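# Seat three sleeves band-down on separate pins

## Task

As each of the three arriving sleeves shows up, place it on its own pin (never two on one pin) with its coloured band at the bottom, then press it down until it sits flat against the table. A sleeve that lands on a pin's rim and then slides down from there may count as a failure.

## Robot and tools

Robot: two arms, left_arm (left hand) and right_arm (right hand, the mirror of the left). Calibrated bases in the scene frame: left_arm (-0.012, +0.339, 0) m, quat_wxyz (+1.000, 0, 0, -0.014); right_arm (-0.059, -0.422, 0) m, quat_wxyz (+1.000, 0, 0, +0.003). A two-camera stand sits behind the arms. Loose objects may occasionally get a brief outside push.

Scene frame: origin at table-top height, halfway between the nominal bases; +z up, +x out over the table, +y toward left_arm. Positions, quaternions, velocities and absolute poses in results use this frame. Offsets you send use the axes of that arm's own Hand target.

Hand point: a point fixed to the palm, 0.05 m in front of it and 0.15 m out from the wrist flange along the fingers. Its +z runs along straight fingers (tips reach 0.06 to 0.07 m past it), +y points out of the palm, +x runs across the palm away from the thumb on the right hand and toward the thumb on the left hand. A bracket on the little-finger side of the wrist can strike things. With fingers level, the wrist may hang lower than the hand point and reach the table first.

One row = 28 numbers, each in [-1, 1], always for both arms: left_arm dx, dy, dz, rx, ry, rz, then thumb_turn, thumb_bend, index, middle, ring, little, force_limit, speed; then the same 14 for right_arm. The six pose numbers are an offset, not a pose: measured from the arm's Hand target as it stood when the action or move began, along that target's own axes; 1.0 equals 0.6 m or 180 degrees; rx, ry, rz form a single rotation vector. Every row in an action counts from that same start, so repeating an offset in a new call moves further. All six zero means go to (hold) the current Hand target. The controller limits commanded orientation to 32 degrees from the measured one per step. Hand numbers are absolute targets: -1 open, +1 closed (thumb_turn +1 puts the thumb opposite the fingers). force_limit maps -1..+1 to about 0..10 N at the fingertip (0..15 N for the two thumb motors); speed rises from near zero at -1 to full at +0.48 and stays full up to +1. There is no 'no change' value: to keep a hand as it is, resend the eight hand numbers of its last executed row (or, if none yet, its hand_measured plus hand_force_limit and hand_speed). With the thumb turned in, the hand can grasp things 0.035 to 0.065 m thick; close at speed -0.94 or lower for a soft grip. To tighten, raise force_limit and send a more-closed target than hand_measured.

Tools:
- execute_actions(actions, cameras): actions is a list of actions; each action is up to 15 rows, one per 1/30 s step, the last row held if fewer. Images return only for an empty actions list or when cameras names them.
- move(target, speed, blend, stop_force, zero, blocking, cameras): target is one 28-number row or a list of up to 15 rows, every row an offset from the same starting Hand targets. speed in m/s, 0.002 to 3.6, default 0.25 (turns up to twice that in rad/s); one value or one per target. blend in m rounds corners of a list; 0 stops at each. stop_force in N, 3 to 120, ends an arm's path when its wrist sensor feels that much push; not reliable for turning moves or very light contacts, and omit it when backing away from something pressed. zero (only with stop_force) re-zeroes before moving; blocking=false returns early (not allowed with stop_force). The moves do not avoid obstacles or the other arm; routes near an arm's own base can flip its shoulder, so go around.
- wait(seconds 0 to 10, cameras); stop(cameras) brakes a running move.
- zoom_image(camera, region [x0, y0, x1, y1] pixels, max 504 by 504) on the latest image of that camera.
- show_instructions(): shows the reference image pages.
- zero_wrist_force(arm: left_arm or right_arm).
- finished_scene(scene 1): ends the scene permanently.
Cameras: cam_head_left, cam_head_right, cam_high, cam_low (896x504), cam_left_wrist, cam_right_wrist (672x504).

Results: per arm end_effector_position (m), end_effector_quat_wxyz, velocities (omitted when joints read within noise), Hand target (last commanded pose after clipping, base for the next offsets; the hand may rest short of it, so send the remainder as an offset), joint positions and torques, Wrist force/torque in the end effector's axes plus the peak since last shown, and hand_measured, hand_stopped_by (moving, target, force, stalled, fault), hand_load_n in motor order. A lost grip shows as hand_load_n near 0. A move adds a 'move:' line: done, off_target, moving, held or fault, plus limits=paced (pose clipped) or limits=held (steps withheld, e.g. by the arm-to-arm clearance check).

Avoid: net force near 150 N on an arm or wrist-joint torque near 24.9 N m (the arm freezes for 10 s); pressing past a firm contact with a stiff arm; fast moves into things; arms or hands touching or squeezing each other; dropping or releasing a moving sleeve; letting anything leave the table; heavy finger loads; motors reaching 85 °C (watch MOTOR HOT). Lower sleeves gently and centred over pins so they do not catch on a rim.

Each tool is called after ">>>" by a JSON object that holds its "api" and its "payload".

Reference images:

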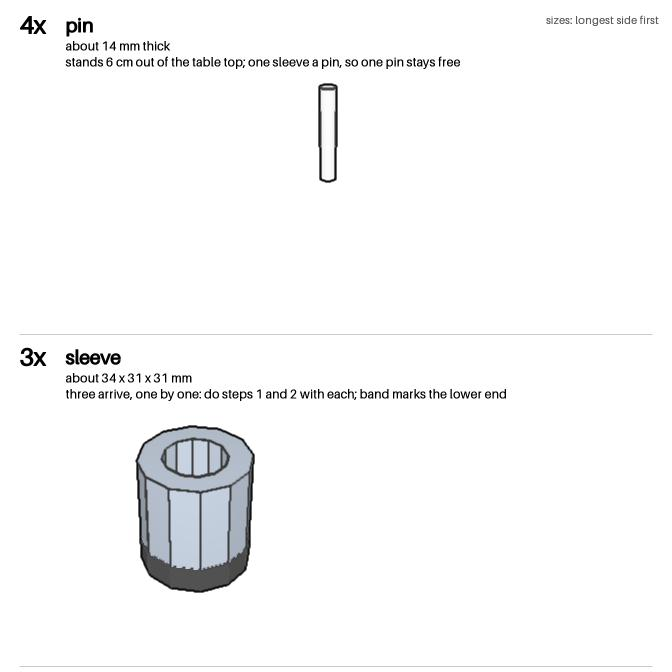

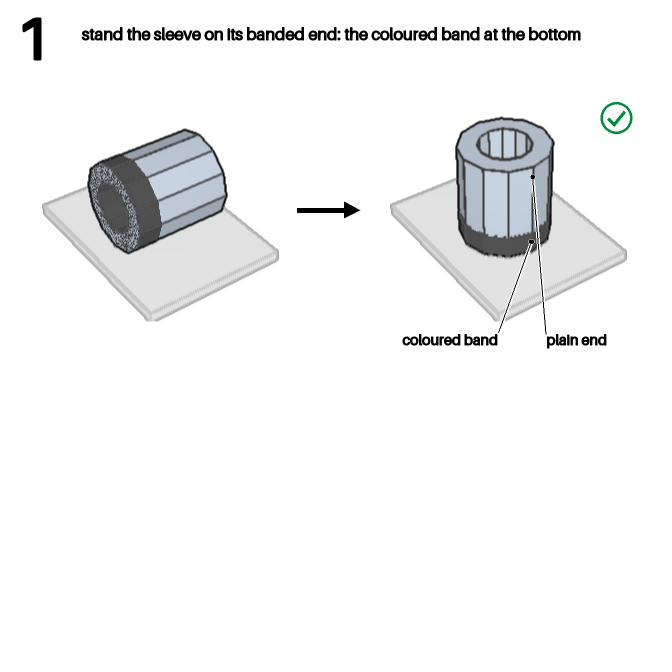

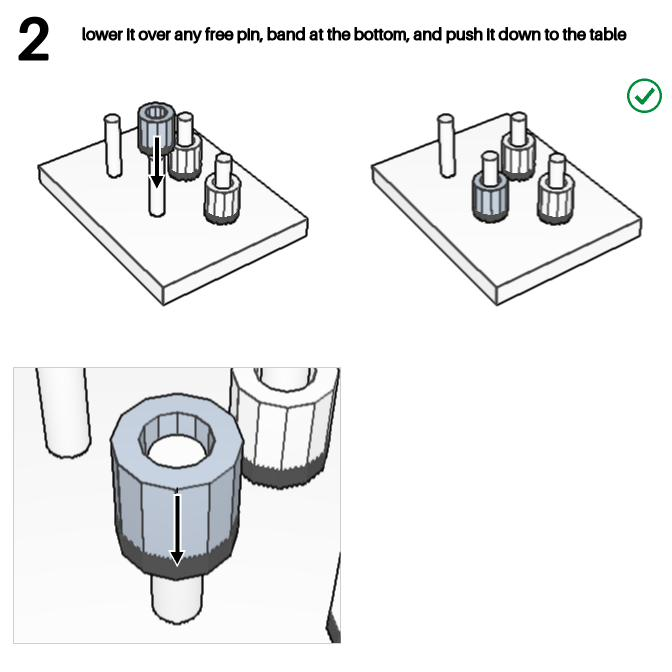

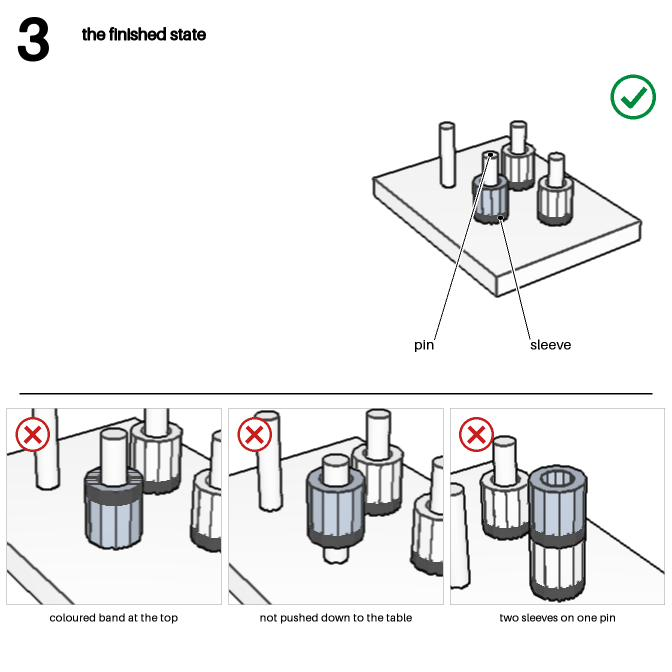

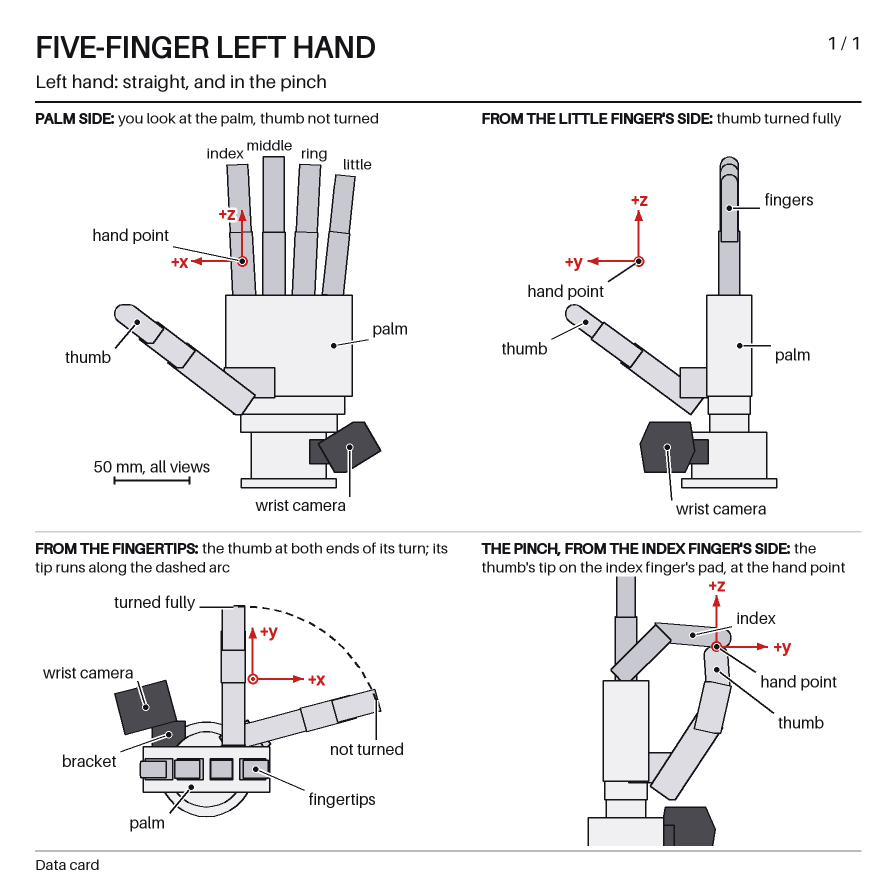

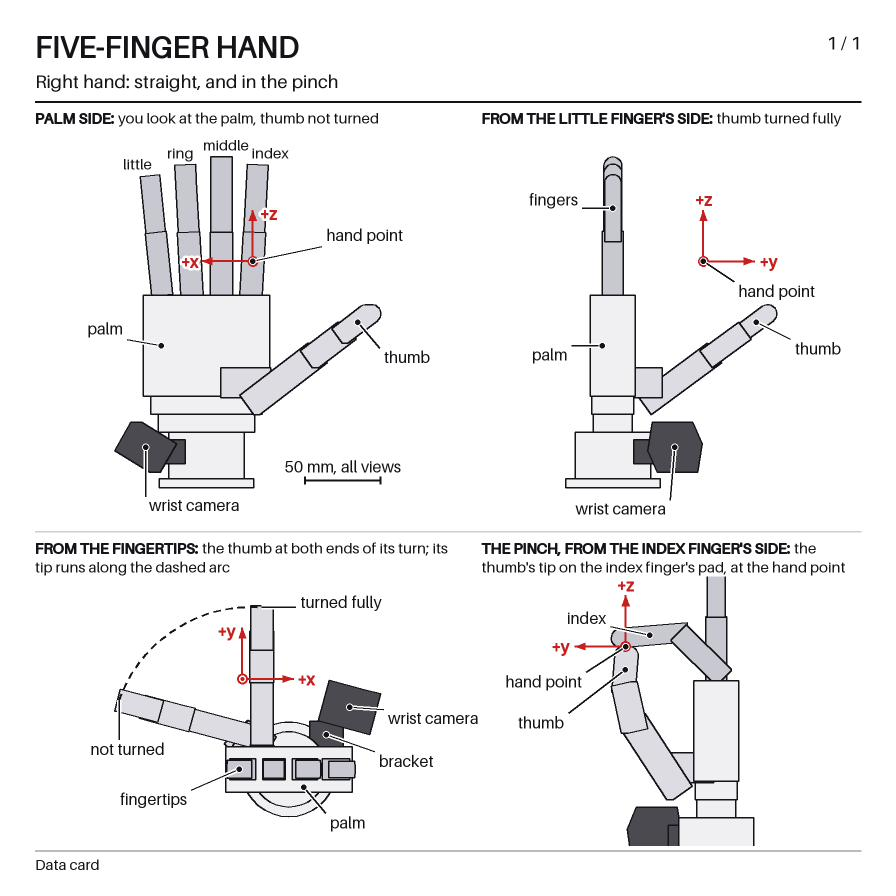

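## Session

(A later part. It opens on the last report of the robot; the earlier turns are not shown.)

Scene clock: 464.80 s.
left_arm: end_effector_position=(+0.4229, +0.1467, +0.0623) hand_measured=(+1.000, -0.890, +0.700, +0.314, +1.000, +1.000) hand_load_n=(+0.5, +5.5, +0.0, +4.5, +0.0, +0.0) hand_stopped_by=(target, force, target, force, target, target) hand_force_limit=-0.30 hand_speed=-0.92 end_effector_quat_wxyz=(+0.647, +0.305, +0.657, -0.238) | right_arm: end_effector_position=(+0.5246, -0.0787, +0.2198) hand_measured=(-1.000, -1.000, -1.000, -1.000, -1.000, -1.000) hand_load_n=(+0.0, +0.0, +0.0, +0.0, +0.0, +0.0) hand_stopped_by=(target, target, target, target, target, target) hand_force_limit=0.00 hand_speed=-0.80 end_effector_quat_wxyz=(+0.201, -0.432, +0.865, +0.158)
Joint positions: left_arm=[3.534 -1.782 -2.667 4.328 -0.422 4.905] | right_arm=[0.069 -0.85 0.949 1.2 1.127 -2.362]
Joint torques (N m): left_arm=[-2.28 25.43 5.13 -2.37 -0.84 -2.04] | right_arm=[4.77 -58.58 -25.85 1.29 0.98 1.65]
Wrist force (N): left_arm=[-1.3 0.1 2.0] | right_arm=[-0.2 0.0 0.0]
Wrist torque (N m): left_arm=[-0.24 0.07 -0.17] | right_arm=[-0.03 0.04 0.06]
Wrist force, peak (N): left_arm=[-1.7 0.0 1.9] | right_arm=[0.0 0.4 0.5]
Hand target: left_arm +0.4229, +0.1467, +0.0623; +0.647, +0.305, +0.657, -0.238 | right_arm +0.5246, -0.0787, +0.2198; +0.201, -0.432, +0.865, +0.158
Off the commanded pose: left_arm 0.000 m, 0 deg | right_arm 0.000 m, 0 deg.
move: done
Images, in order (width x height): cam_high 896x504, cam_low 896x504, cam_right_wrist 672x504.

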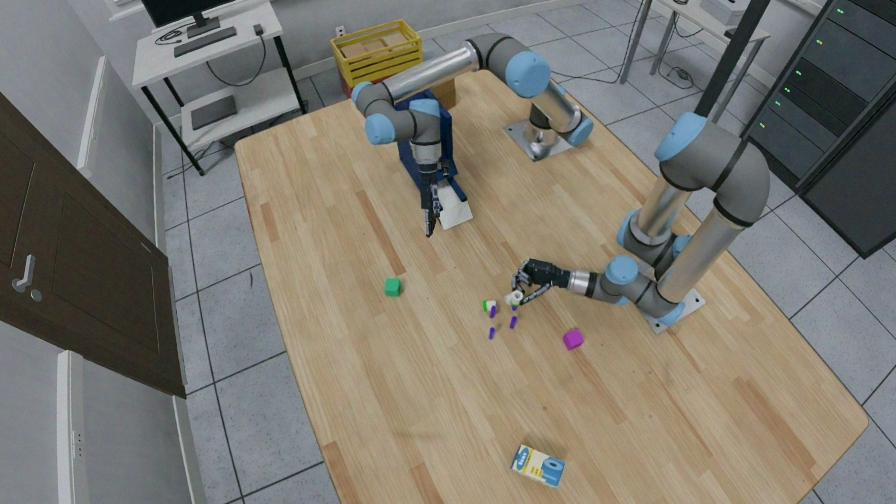

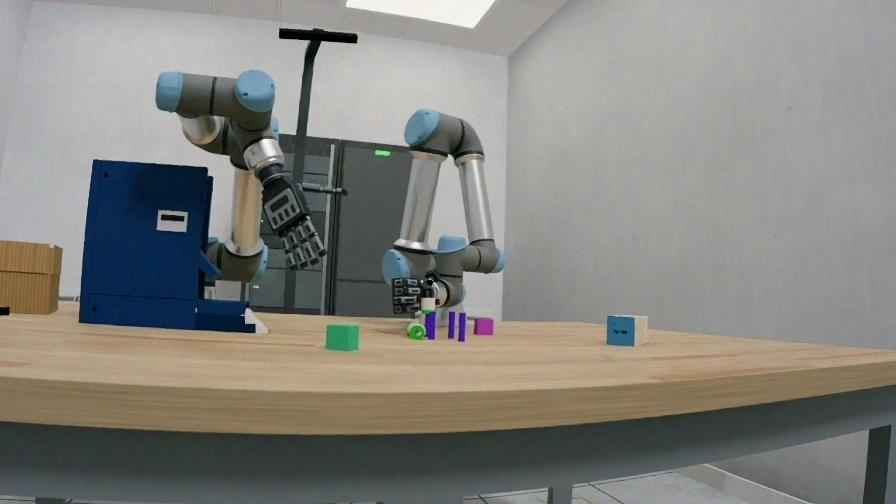

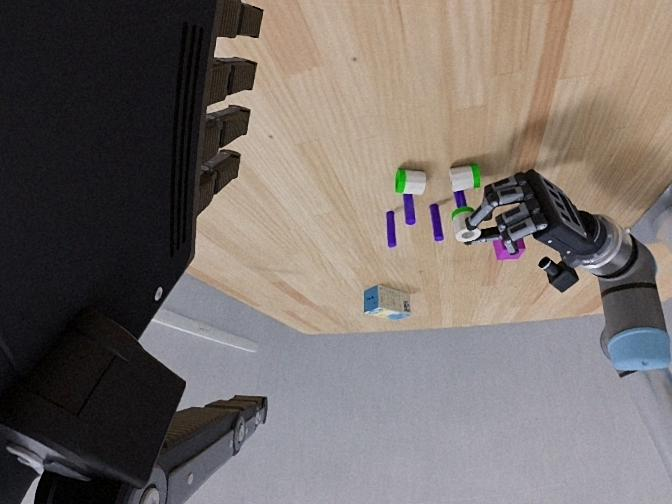

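>>> {"api": "move", "payload": {"target": [0.0398, -0.0033, 0.002, 0, 0, 0, 1, -0.4, 0.7, 0.5, 1, 1, -0.3, -0.92, 0, 0, 0, 0, 0, 0, -1, -1, -1, -1, -1, -1, 0, -0.8], "speed": 0.015, "stop_force": 4, "cameras": ["cam_right_wrist", "cam_low", "cam_high", "cam_left_wrist"]}}

>>> {"api": "zoom_image", "payload": {"camera": "cam_right_wrist", "region": [430, 160, 510, 250]}}

>>> {"api": "zoom_image", "payload": {"camera": "cam_low", "region": [395, 275, 465, 345]}}

>>> {"api": "zoom_image", "payload": {"camera": "cam_high", "region": [495, 275, 540, 325]}}

Scene clock: 474.97 s.
left_arm: end_effector_position=(+0.4229, +0.1467, +0.0384) hand_measured=(+1.000, -0.890, +0.700, +0.314, +1.000, +1.000) hand_load_n=(+0.5, +6.5, +0.0, +2.5, +0.0, +0.0) hand_stopped_by=(target, force, target, force, target, target) hand_force_limit=-0.30 hand_speed=-0.92 end_effector_quat_wxyz=(+0.647, +0.305, +0.657, -0.238) | right_arm: end_effector_position=(+0.5246, -0.0787, +0.2198) hand_measured=(-1.000, -1.000, -1.000, -1.000, -1.000, -1.000) hand_load_n=(+0.0, +0.0, +0.0, +0.0, +0.0, +0.0) hand_stopped_by=(target, target, target, target, target, target) hand_force_limit=0.00 hand_speed=-0.80 end_effector_quat_wxyz=(+0.201, -0.432, +0.865, +0.158)
Joint positions: left_arm=[3.534 -1.904 -2.675 4.458 -0.422 4.905] | right_arm=[0.069 -0.85 0.949 1.2 1.127 -2.362]
Joint torques (N m): left_arm=[-6.25 28.6 -5.46 -2.25 -0.43 -2.48] | right_arm=[4.14 -58.65 -25.07 1.41 1.47 1.57]
Wrist force (N): left_arm=[-1.2 1.1 -1.2] | right_arm=[0.0 0.2 0.1]
Wrist torque (N m): left_arm=[-0.26 -0.03 -0.12] | right_arm=[0.00 0.01 0.08]
Wrist force, peak (N): left_arm=[-3.1 1.5 -1.6] | right_arm=[0.1 0.6 0.2]
Hand target: left_arm +0.4229, +0.1467, +0.0384; +0.647, +0.305, +0.657, -0.238 | right_arm +0.5246, -0.0787, +0.2198; +0.201, -0.432, +0.865, +0.158
Off the commanded pose: left_arm 0.000 m, 0 deg | right_arm 0.000 m, 0 deg.
move: done
Images, in order (width x height): cam_high 896x504, cam_low 896x504, cam_left_wrist 672x504, cam_right_wrist 672x504.

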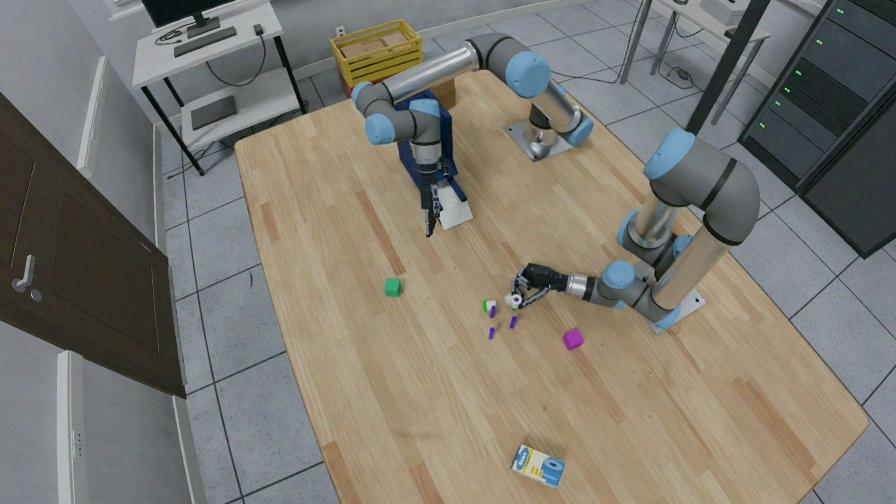

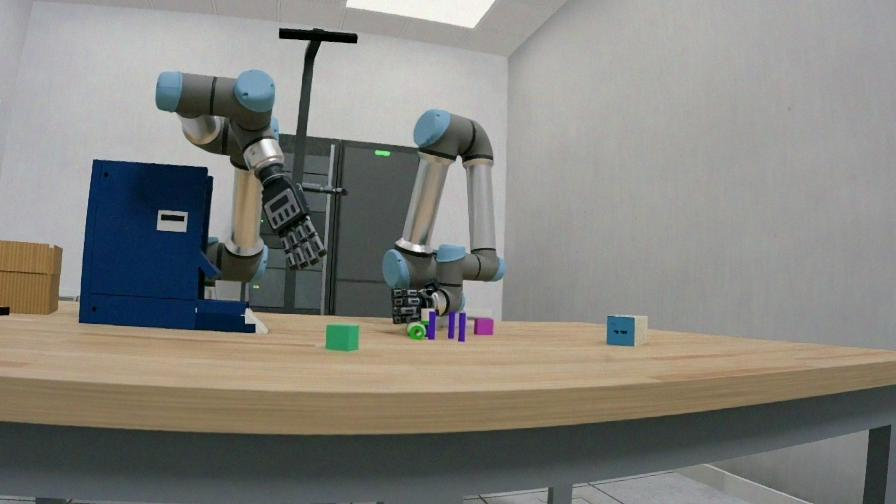

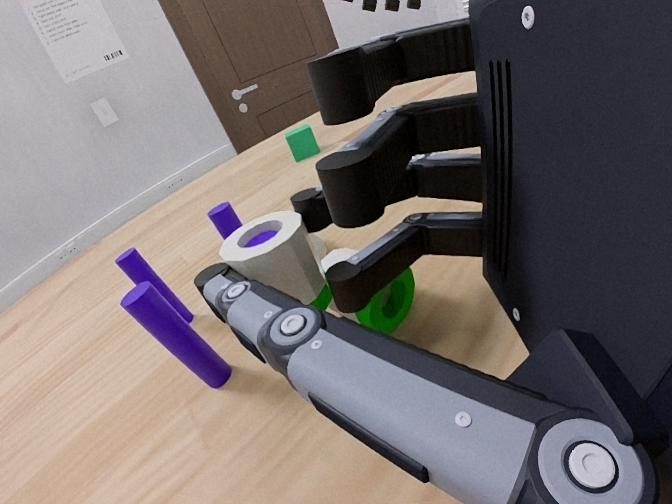

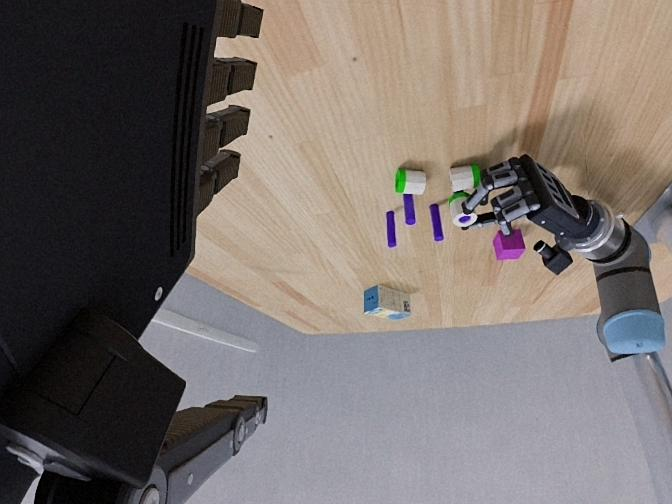

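Scaled by 5.600 from the camera's 672x504 image, which has a finer 960x720 frame.

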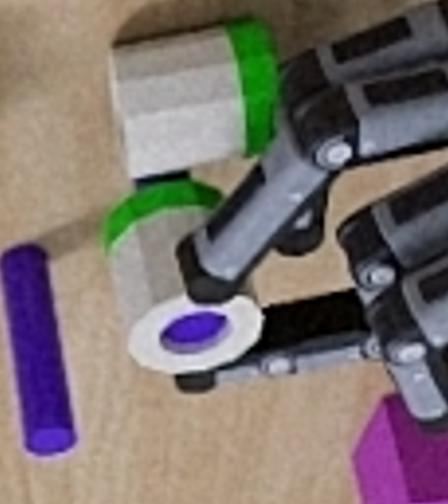

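Scaled by 7.200 from the camera's 896x504 image, which has a finer 1280x720 frame.

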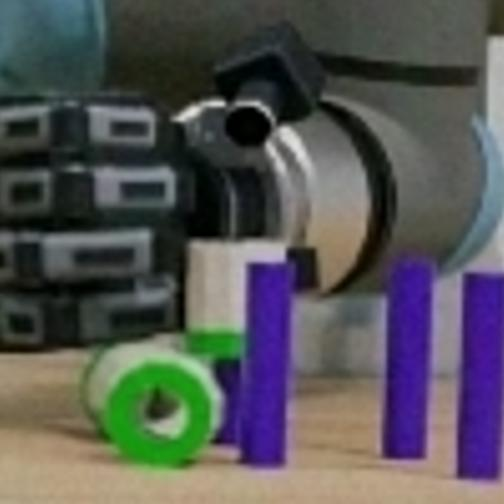

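Scaled by 10.080 from the camera's 896x504 image, which has a finer 1280x720 frame.

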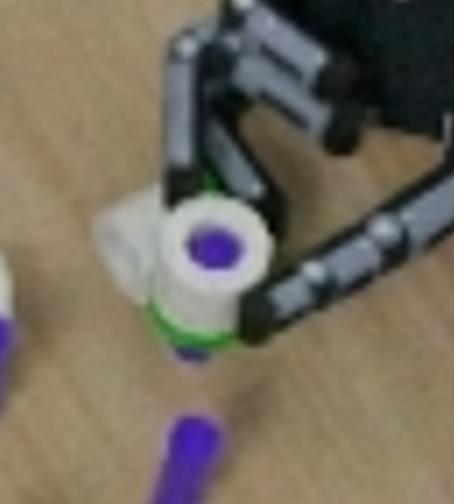

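>>> {"api": "move", "payload": {"target": [[-0.0066, 0.0005, -0.002, 0, 0, 0, 1, -0.4, 0.7, 0.5, 1, 1, -0.3, -0.92, 0, 0, 0, 0, 0, 0, -1, -1, -1, -1, -1, -1, 0, -0.8], [-0.0066, 0.0005, -0.002, 0, 0, 0, 1, -0.4, -0.9, 0.5, 1, 1, -0.3, -0.5, 0, 0, 0, 0, 0, 0, -1, -1, -1, -1, -1, -1, 0, -0.8]], "speed": 0.02, "cameras": ["cam_left_wrist", "cam_right_wrist"]}}

Scene clock: 491.70 s.
left_arm: end_effector_position=(+0.4221, +0.1474, +0.0424) hand_measured=(+1.000, -0.890, -0.900, +0.314, +1.000, +1.000) hand_load_n=(+0.5, +5.0, +0.0, +4.0, +0.0, +0.0) hand_stopped_by=(target, force, target, force, target, target) hand_force_limit=-0.30 hand_speed=-0.50 end_effector_quat_wxyz=(+0.647, +0.305, +0.657, -0.238) | right_arm: end_effector_position=(+0.5246, -0.0787, +0.2198) hand_measured=(-1.000, -1.000, -1.000, -1.000, -1.000, -1.000) hand_load_n=(+0.0, +0.0, +0.0, +0.0, +0.0, +0.0) hand_stopped_by=(target, target, target, target, target, target) hand_force_limit=0.00 hand_speed=-0.80 end_effector_quat_wxyz=(+0.201, -0.432, +0.865, +0.158)
Joint positions: left_arm=[3.539 -1.882 -2.677 4.437 -0.417 4.906] | right_arm=[0.069 -0.85 0.949 1.2 1.127 -2.362]
Joint torques (N m): left_arm=[-5.65 4.96 14.05 3.25 -1.11 -0.92] | right_arm=[3.99 -58.35 -25.46 1.67 1.66 1.57]
Wrist force (N): left_arm=[-1.2 -0.1 1.6] | right_arm=[0.0 0.1 0.0]
Wrist torque (N m): left_arm=[-0.24 0.02 -0.14] | right_arm=[-0.01 0.00 0.07]
Wrist force, peak (N): left_arm=[-2.3 1.3 -1.6] | right_arm=[0.2 0.5 0.4]
Hand target: left_arm +0.4222, +0.1474, +0.0424; +0.647, +0.305, +0.657, -0.238 | right_arm +0.5246, -0.0787, +0.2198; +0.201, -0.432, +0.865, +0.158
Off the commanded pose: left_arm 0.000 m, 0 deg | right_arm 0.000 m, 0 deg.
move: done
Images, in order (width x height): cam_left_wrist 672x504, cam_right_wrist 672x504.

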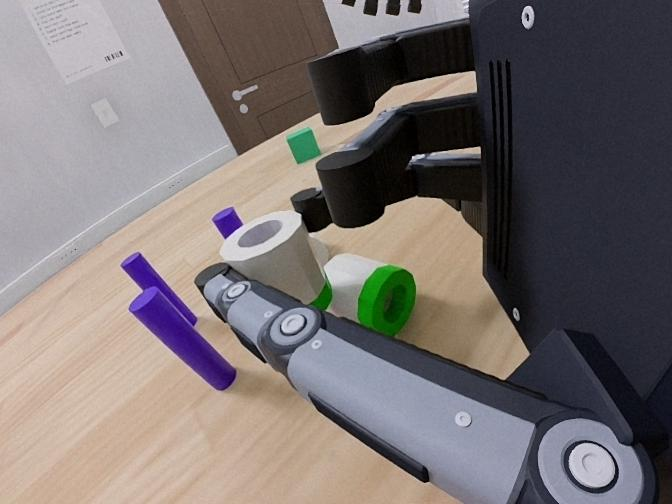

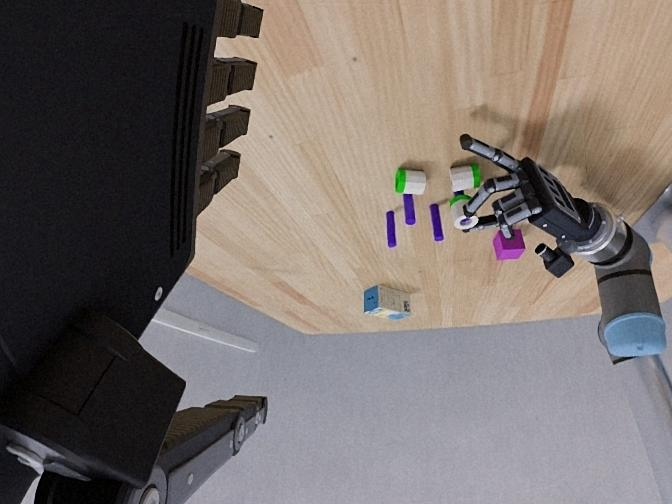

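>>> {"api": "move", "payload": {"target": [0.0166, -0.0014, 0.0008, 0, 0, 0, 1, -0.4, -0.9, 0.5, 1, 1, -0.3, -0.5, 0, 0, 0, 0, 0, 0, -1, -1, -1, -1, -1, -1, 0, -0.8], "speed": 0.012, "stop_force": 4, "cameras": ["cam_left_wrist", "cam_low"]}}

>>> {"api": "zoom_image", "payload": {"camera": "cam_low", "region": [395, 275, 465, 345]}}

Scene clock: 497.77 s.
left_arm: end_effector_position=(+0.4221, +0.1474, +0.0324) hand_measured=(+1.000, -0.890, -0.900, +0.314, +1.000, +1.000) hand_load_n=(+0.5, +5.5, +0.0, +4.5, +0.0, +0.0) hand_stopped_by=(target, force, target, force, target, target) hand_force_limit=-0.30 hand_speed=-0.50 end_effector_quat_wxyz=(+0.647, +0.305, +0.657, -0.238) | right_arm: end_effector_position=(+0.5246, -0.0787, +0.2198) hand_measured=(-1.000, -1.000, -1.000, -1.000, -1.000, -1.000) hand_load_n=(+0.0, +0.0, +0.0, +0.0, +0.5, +0.0) hand_stopped_by=(target, target, target, target, target, target) hand_force_limit=0.00 hand_speed=-0.80 end_effector_quat_wxyz=(+0.201, -0.432, +0.865, +0.158)
Joint positions: left_arm=[3.539 -1.935 -2.678 4.49 -0.417 4.906] | right_arm=[0.069 -0.85 0.949 1.2 1.127 -2.362]
Joint torques (N m): left_arm=[5 30.97 -7.75 -2.49 1.49 -2.16] | right_arm=[4.18 -58.71 -25.74 1.71 1.62 1.54]
Wrist force (N): left_arm=[-1.5 0.2 1.6] | right_arm=[0.0 0.3 0.0]
Wrist torque (N m): left_arm=[-0.20 0.05 -0.14] | right_arm=[0.00 0.00 0.08]
Wrist force, peak (N): left_arm=[-1.2 -0.1 2.1] | right_arm=[-0.4 0.3 0.2]
Hand target: left_arm +0.4221, +0.1474, +0.0324; +0.647, +0.305, +0.657, -0.238 | right_arm +0.5246, -0.0787, +0.2198; +0.201, -0.432, +0.865, +0.158
Off the commanded pose: left_arm 0.000 m, 0 deg | right_arm 0.000 m, 0 deg.
move: done
Images, in order (width x height): cam_low 896x504, cam_left_wrist 672x504.

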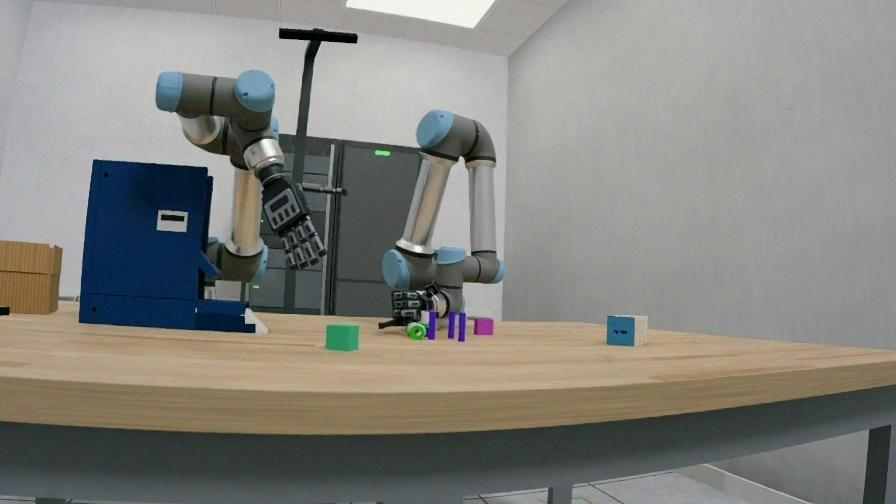

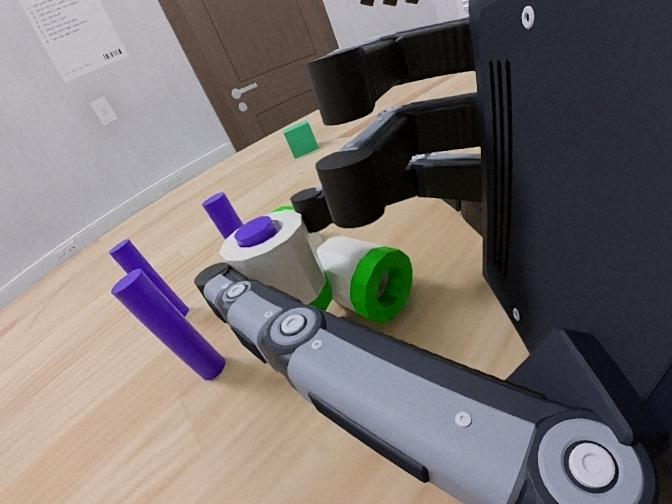

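Scaled by 7.200 from the camera's 896x504 image, which has a finer 1280x720 frame.

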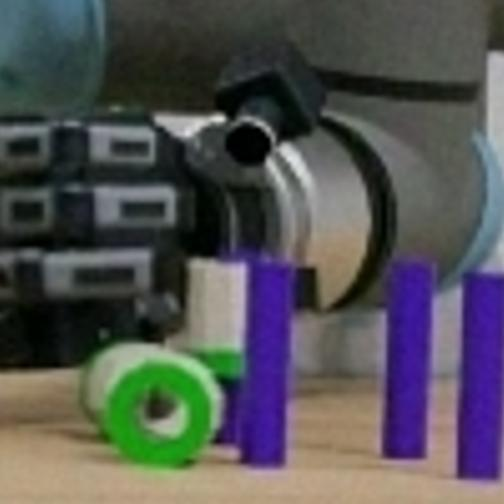

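>>> {"api": "move", "payload": {"target": [0.0116, -0.001, 0.0006, 0, 0, 0, 1, -0.4, -0.9, 0.5, 1, 1, -0.3, -0.5, 0, 0, 0, 0, 0, 0, -1, -1, -1, -1, -1, -1, 0, -0.8], "speed": 0.012, "stop_force": 4}}

Scene clock: 500.77 s.
left_arm: end_effector_position=(+0.4221, +0.1473, +0.0254) hand_measured=(+1.000, -0.890, -0.900, +0.314, +1.000, +1.000) hand_load_n=(+0.5, +5.5, +0.0, +4.5, +0.0, +0.0) hand_stopped_by=(target, force, target, force, target, target) hand_force_limit=-0.30 hand_speed=-0.50 end_effector_quat_wxyz=(+0.647, +0.305, +0.657, -0.238) | right_arm: end_effector_position=(+0.5246, -0.0787, +0.2198) hand_measured=(-1.000, -1.000, -1.000, -1.000, -1.000, -1.000) hand_load_n=(+0.0, +0.0, +0.0, +0.0, +0.0, +0.0) hand_stopped_by=(target, target, target, target, target, target) hand_force_limit=0.00 hand_speed=-0.80 end_effector_quat_wxyz=(+0.201, -0.432, +0.865, +0.158)
Joint positions: left_arm=[3.539 -1.971 -2.679 4.527 -0.417 4.906] | right_arm=[0.069 -0.85 0.949 1.2 1.127 -2.362]
Joint torques (N m): left_arm=[-8.9 30.49 -7.81 -2.12 -1.45 -1.95] | right_arm=[4.8 -58.69 -25.64 1.75 1.65 1.53]
Wrist force (N): left_arm=[-1.3 0.1 1.6] | right_arm=[-0.2 0.2 -0.1]
Wrist torque (N m): left_arm=[-0.23 0.03 -0.13] | right_arm=[-0.01 0.03 0.06]
Wrist force, peak (N): left_arm=[-1.4 0.3 1.9] | right_arm=[-0.1 0.3 0.5]
Hand target: left_arm +0.4221, +0.1474, +0.0254; +0.647, +0.305, +0.657, -0.238 | right_arm +0.5246, -0.0787, +0.2198; +0.201, -0.432, +0.865, +0.158
Off the commanded pose: left_arm 0.000 m, 0 deg | right_arm 0.000 m, 0 deg.
move: done

>>> {"api": "move", "payload": {"target": [0, 0, 0, 0, 0, 0, 1, -1, -0.9, -0.3, 1, 1, -0.3, -0.6, 0, 0, 0, 0, 0, 0, -1, -1, -1, -1, -1, -1, 0, -0.8], "speed": 0.02, "cameras": ["cam_left_wrist", "cam_low", "cam_right_wrist"]}}

>>> {"api": "zoom_image", "payload": {"camera": "cam_low", "region": [395, 275, 465, 345]}}

>>> {"api": "zoom_image", "payload": {"camera": "cam_right_wrist", "region": [430, 130, 530, 250]}}

Scene clock: 503.57 s.
left_arm: end_effector_position=(+0.4221, +0.1473, +0.0254) hand_measured=(+1.000, -1.000, -0.900, -0.300, +1.000, +1.000) hand_load_n=(+0.0, +0.0, -0.5, +0.0, +0.0, +0.0) hand_stopped_by=(target, target, target, target, target, target) hand_force_limit=-0.30 hand_speed=-0.60 end_effector_quat_wxyz=(+0.647, +0.305, +0.657, -0.238) | right_arm: end_effector_position=(+0.5246, -0.0787, +0.2198) hand_measured=(-1.000, -1.000, -1.000, -1.000, -1.000, -1.000) hand_load_n=(+0.0, +0.0, +0.0, +0.0, +0.0, +0.0) hand_stopped_by=(target, target, target, target, target, target) hand_force_limit=0.00 hand_speed=-0.80 end_effector_quat_wxyz=(+0.201, -0.432, +0.865, +0.158)
Joint positions: left_arm=[3.539 -1.971 -2.679 4.527 -0.417 4.906] | right_arm=[0.069 -0.85 0.949 1.2 1.127 -2.362]
Joint torques (N m): left_arm=[-7.87 31.1 0.89 -2.23 -1.3 -1.99] | right_arm=[4.42 -59.28 -25.57 1.85 1.62 1.45]
Wrist force (N): left_arm=[-1.3 0.1 1.7] | right_arm=[-0.1 0.3 0.1]
Wrist torque (N m): left_arm=[-0.21 0.03 -0.13] | right_arm=[0.00 0.01 0.08]
Wrist force, peak (N): left_arm=[-1.5 0.0 1.9] | right_arm=[0.1 0.1 0.5]
Hand target: left_arm +0.4221, +0.1474, +0.0254; +0.647, +0.305, +0.657, -0.238 | right_arm +0.5246, -0.0787, +0.2198; +0.201, -0.432, +0.865, +0.158
Off the commanded pose: left_arm 0.000 m, 0 deg | right_arm 0.000 m, 0 deg.
move: done
Images, in order (width x height): cam_low 896x504, cam_left_wrist 672x504, cam_right_wrist 672x504.

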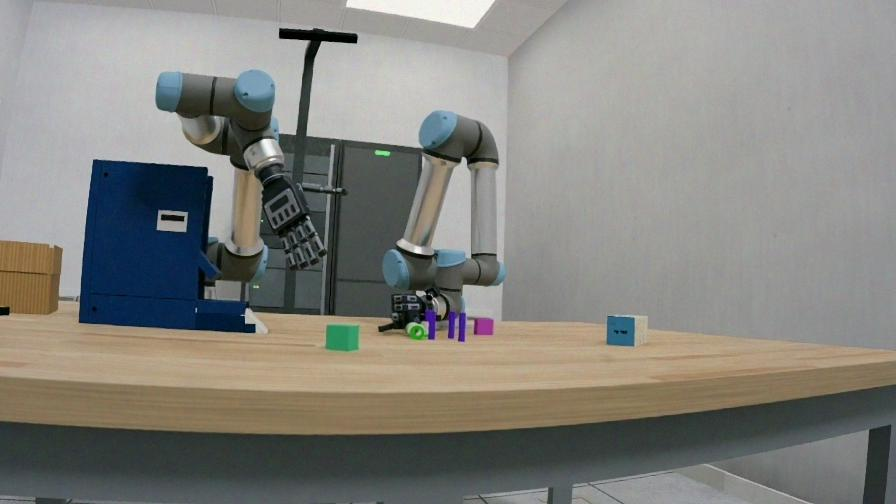

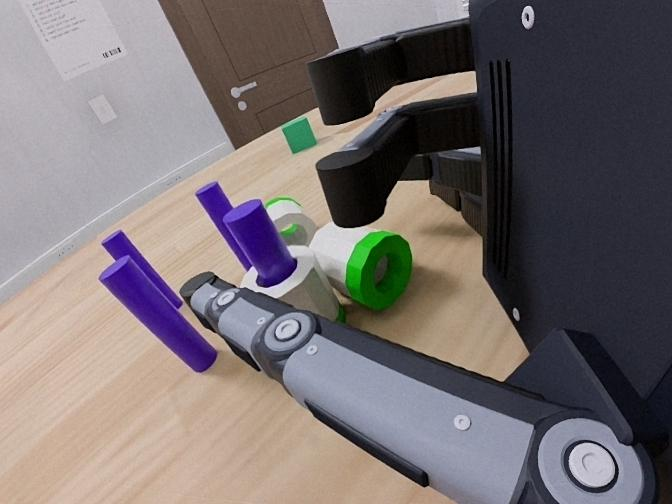

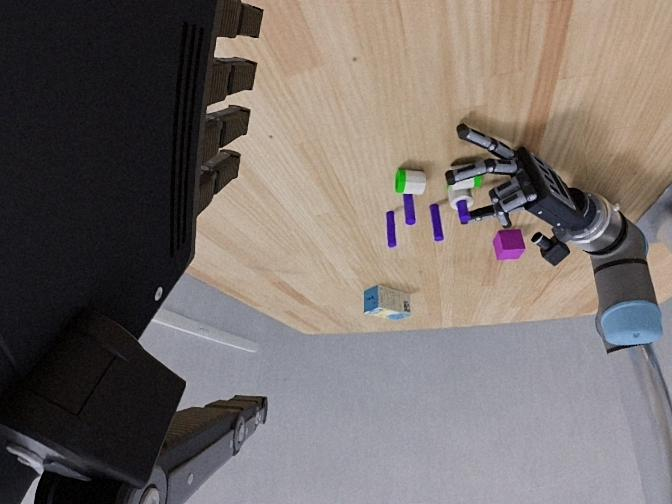

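Scaled by 7.200 from the camera's 896x504 image, which has a finer 1280x720 frame.

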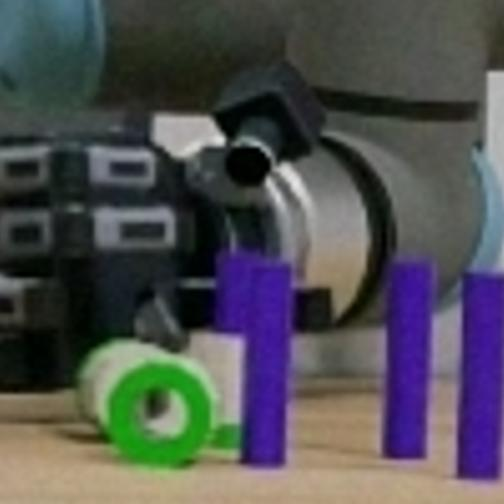

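Scaled by 4.200 from the camera's 672x504 image, which has a finer 960x720 frame.

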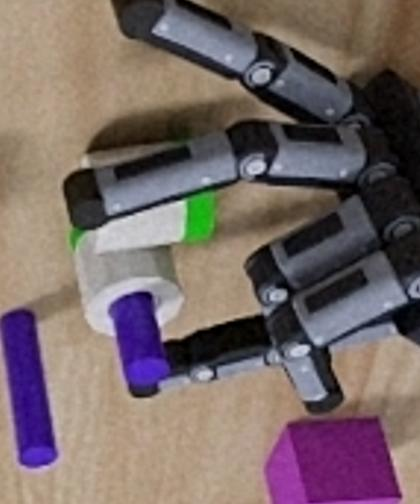

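>>> {"api": "move", "payload": {"target": [[-0.1991, 0.0164, -0.0098, 0, 0, 0, 1, -1, -0.9, -0.3, 1, 1, -0.3, -0.6, 0, 0, 0, 0, 0, 0, -1, -1, -1, -1, -1, -1, 0, -0.8], [-0.3272, -0.0435, -0.0448, -0.1321, 0.2671, -0.4537, 1, -1, -1, -1, -1, -1, -0.3, 0, 0, 0, 0, 0, 0, 0, -1, -1, -1, -1, -1, -1, 0, -0.8]], "speed": [0.12, 0.35], "blend": [0.02, 0], "cameras": ["cam_left_wrist", "cam_right_wrist", "cam_low", "cam_high"]}}

>>> {"api": "zoom_image", "payload": {"camera": "cam_right_wrist", "region": [370, 140, 510, 260]}}

>>> {"api": "zoom_image", "payload": {"camera": "cam_low", "region": [395, 275, 485, 345]}}

>>> {"api": "zoom_image", "payload": {"camera": "cam_high", "region": [470, 270, 550, 350]}}

Scene clock: 589.00 s.
left_arm: end_effector_position=(+0.3801, +0.1299, +0.2200) hand_measured=(+1.000, -1.000, -1.000, -1.000, -1.000, -1.000) hand_load_n=(-0.5, +0.0, +0.0, +0.0, +0.0, +0.0) hand_stopped_by=(target, target, target, target, target, target) hand_force_limit=-0.30 hand_speed=0.00 end_effector_quat_wxyz=(+0.088, -0.243, +0.908, -0.330) | right_arm: end_effector_position=(+0.5246, -0.0787, +0.2198) hand_measured=(-1.000, -1.000, -1.000, -1.000, -1.000, -1.000) hand_load_n=(+0.0, +0.0, +0.0, +0.0, +0.0, +0.0) hand_stopped_by=(target, target, target, target, target, target) hand_force_limit=0.00 hand_speed=-0.80 end_effector_quat_wxyz=(+0.201, -0.432, +0.865, +0.158)
Joint positions: left_arm=[3.279 -1.723 -1.678 2.156 -0.942 4.19] | right_arm=[0.069 -0.85 0.949 1.2 1.127 -2.362]
Joint torques (N m): left_arm=[-7.68 36.57 6.66 -4.59 0.02 -2.12] | right_arm=[4.55 -57.78 -25.75 2.75 1.46 1.37]
Wrist force (N): left_arm=[1.3 -1.8 1.5] | right_arm=[-0.3 0.2 0.0]
Wrist torque (N m): left_arm=[-0.17 -0.07 0.11] | right_arm=[0.00 0.04 0.07]
Wrist force, peak (N): left_arm=[1.1 -2.3 1.5] | right_arm=[-0.2 0.6 0.2]
Hand target: left_arm +0.3801, +0.1299, +0.2200; +0.088, -0.243, +0.908, -0.330 | right_arm +0.5246, -0.0787, +0.2198; +0.201, -0.432, +0.865, +0.158
Off the commanded pose: left_arm 0.000 m, 0 deg | right_arm 0.000 m, 0 deg.
move: done
Images, in order (width x height): cam_high 896x504, cam_low 896x504, cam_left_wrist 672x504, cam_right_wrist 672x504.

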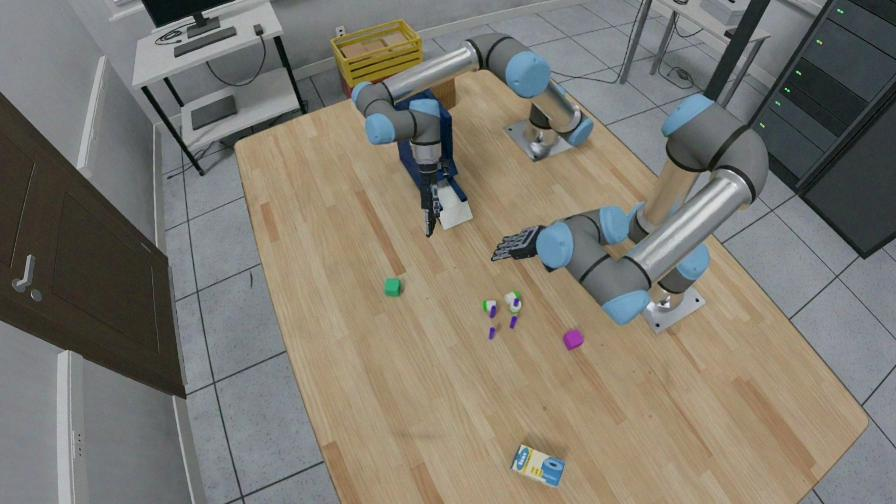

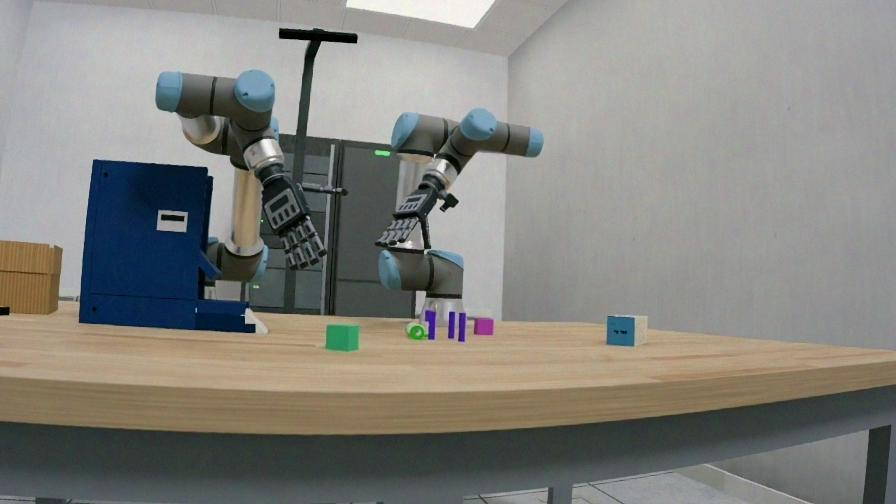

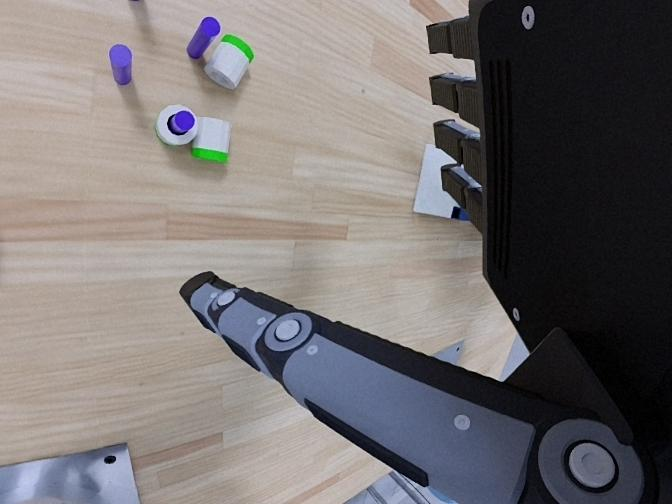

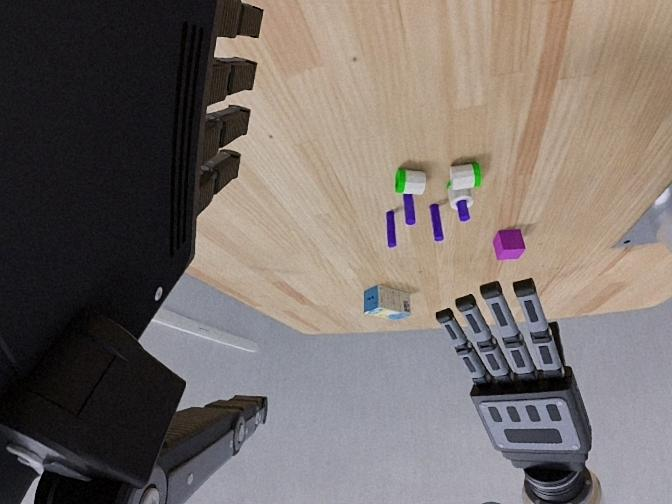

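Scaled by 3.600 from the camera's 672x504 image, which has a finer 960x720 frame.

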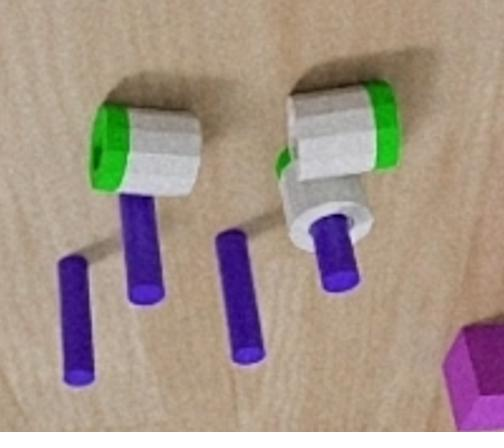

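Scaled by 5.600 from the camera's 896x504 image, which has a finer 1280x720 frame.

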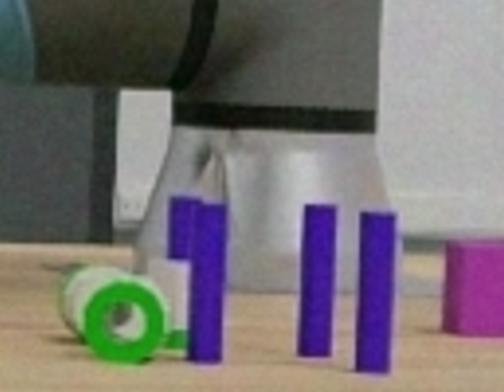

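Scaled by 6.300 from the camera's 896x504 image, which has a finer 1280x720 frame.

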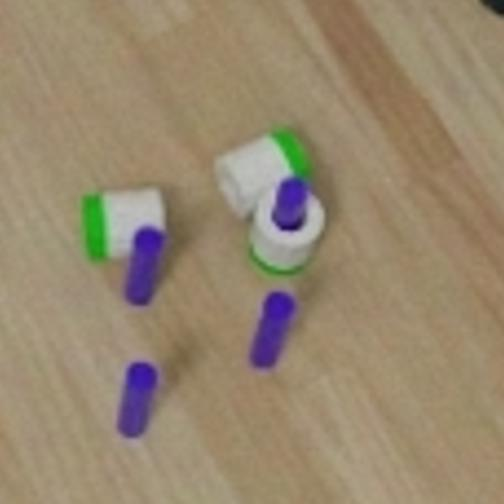

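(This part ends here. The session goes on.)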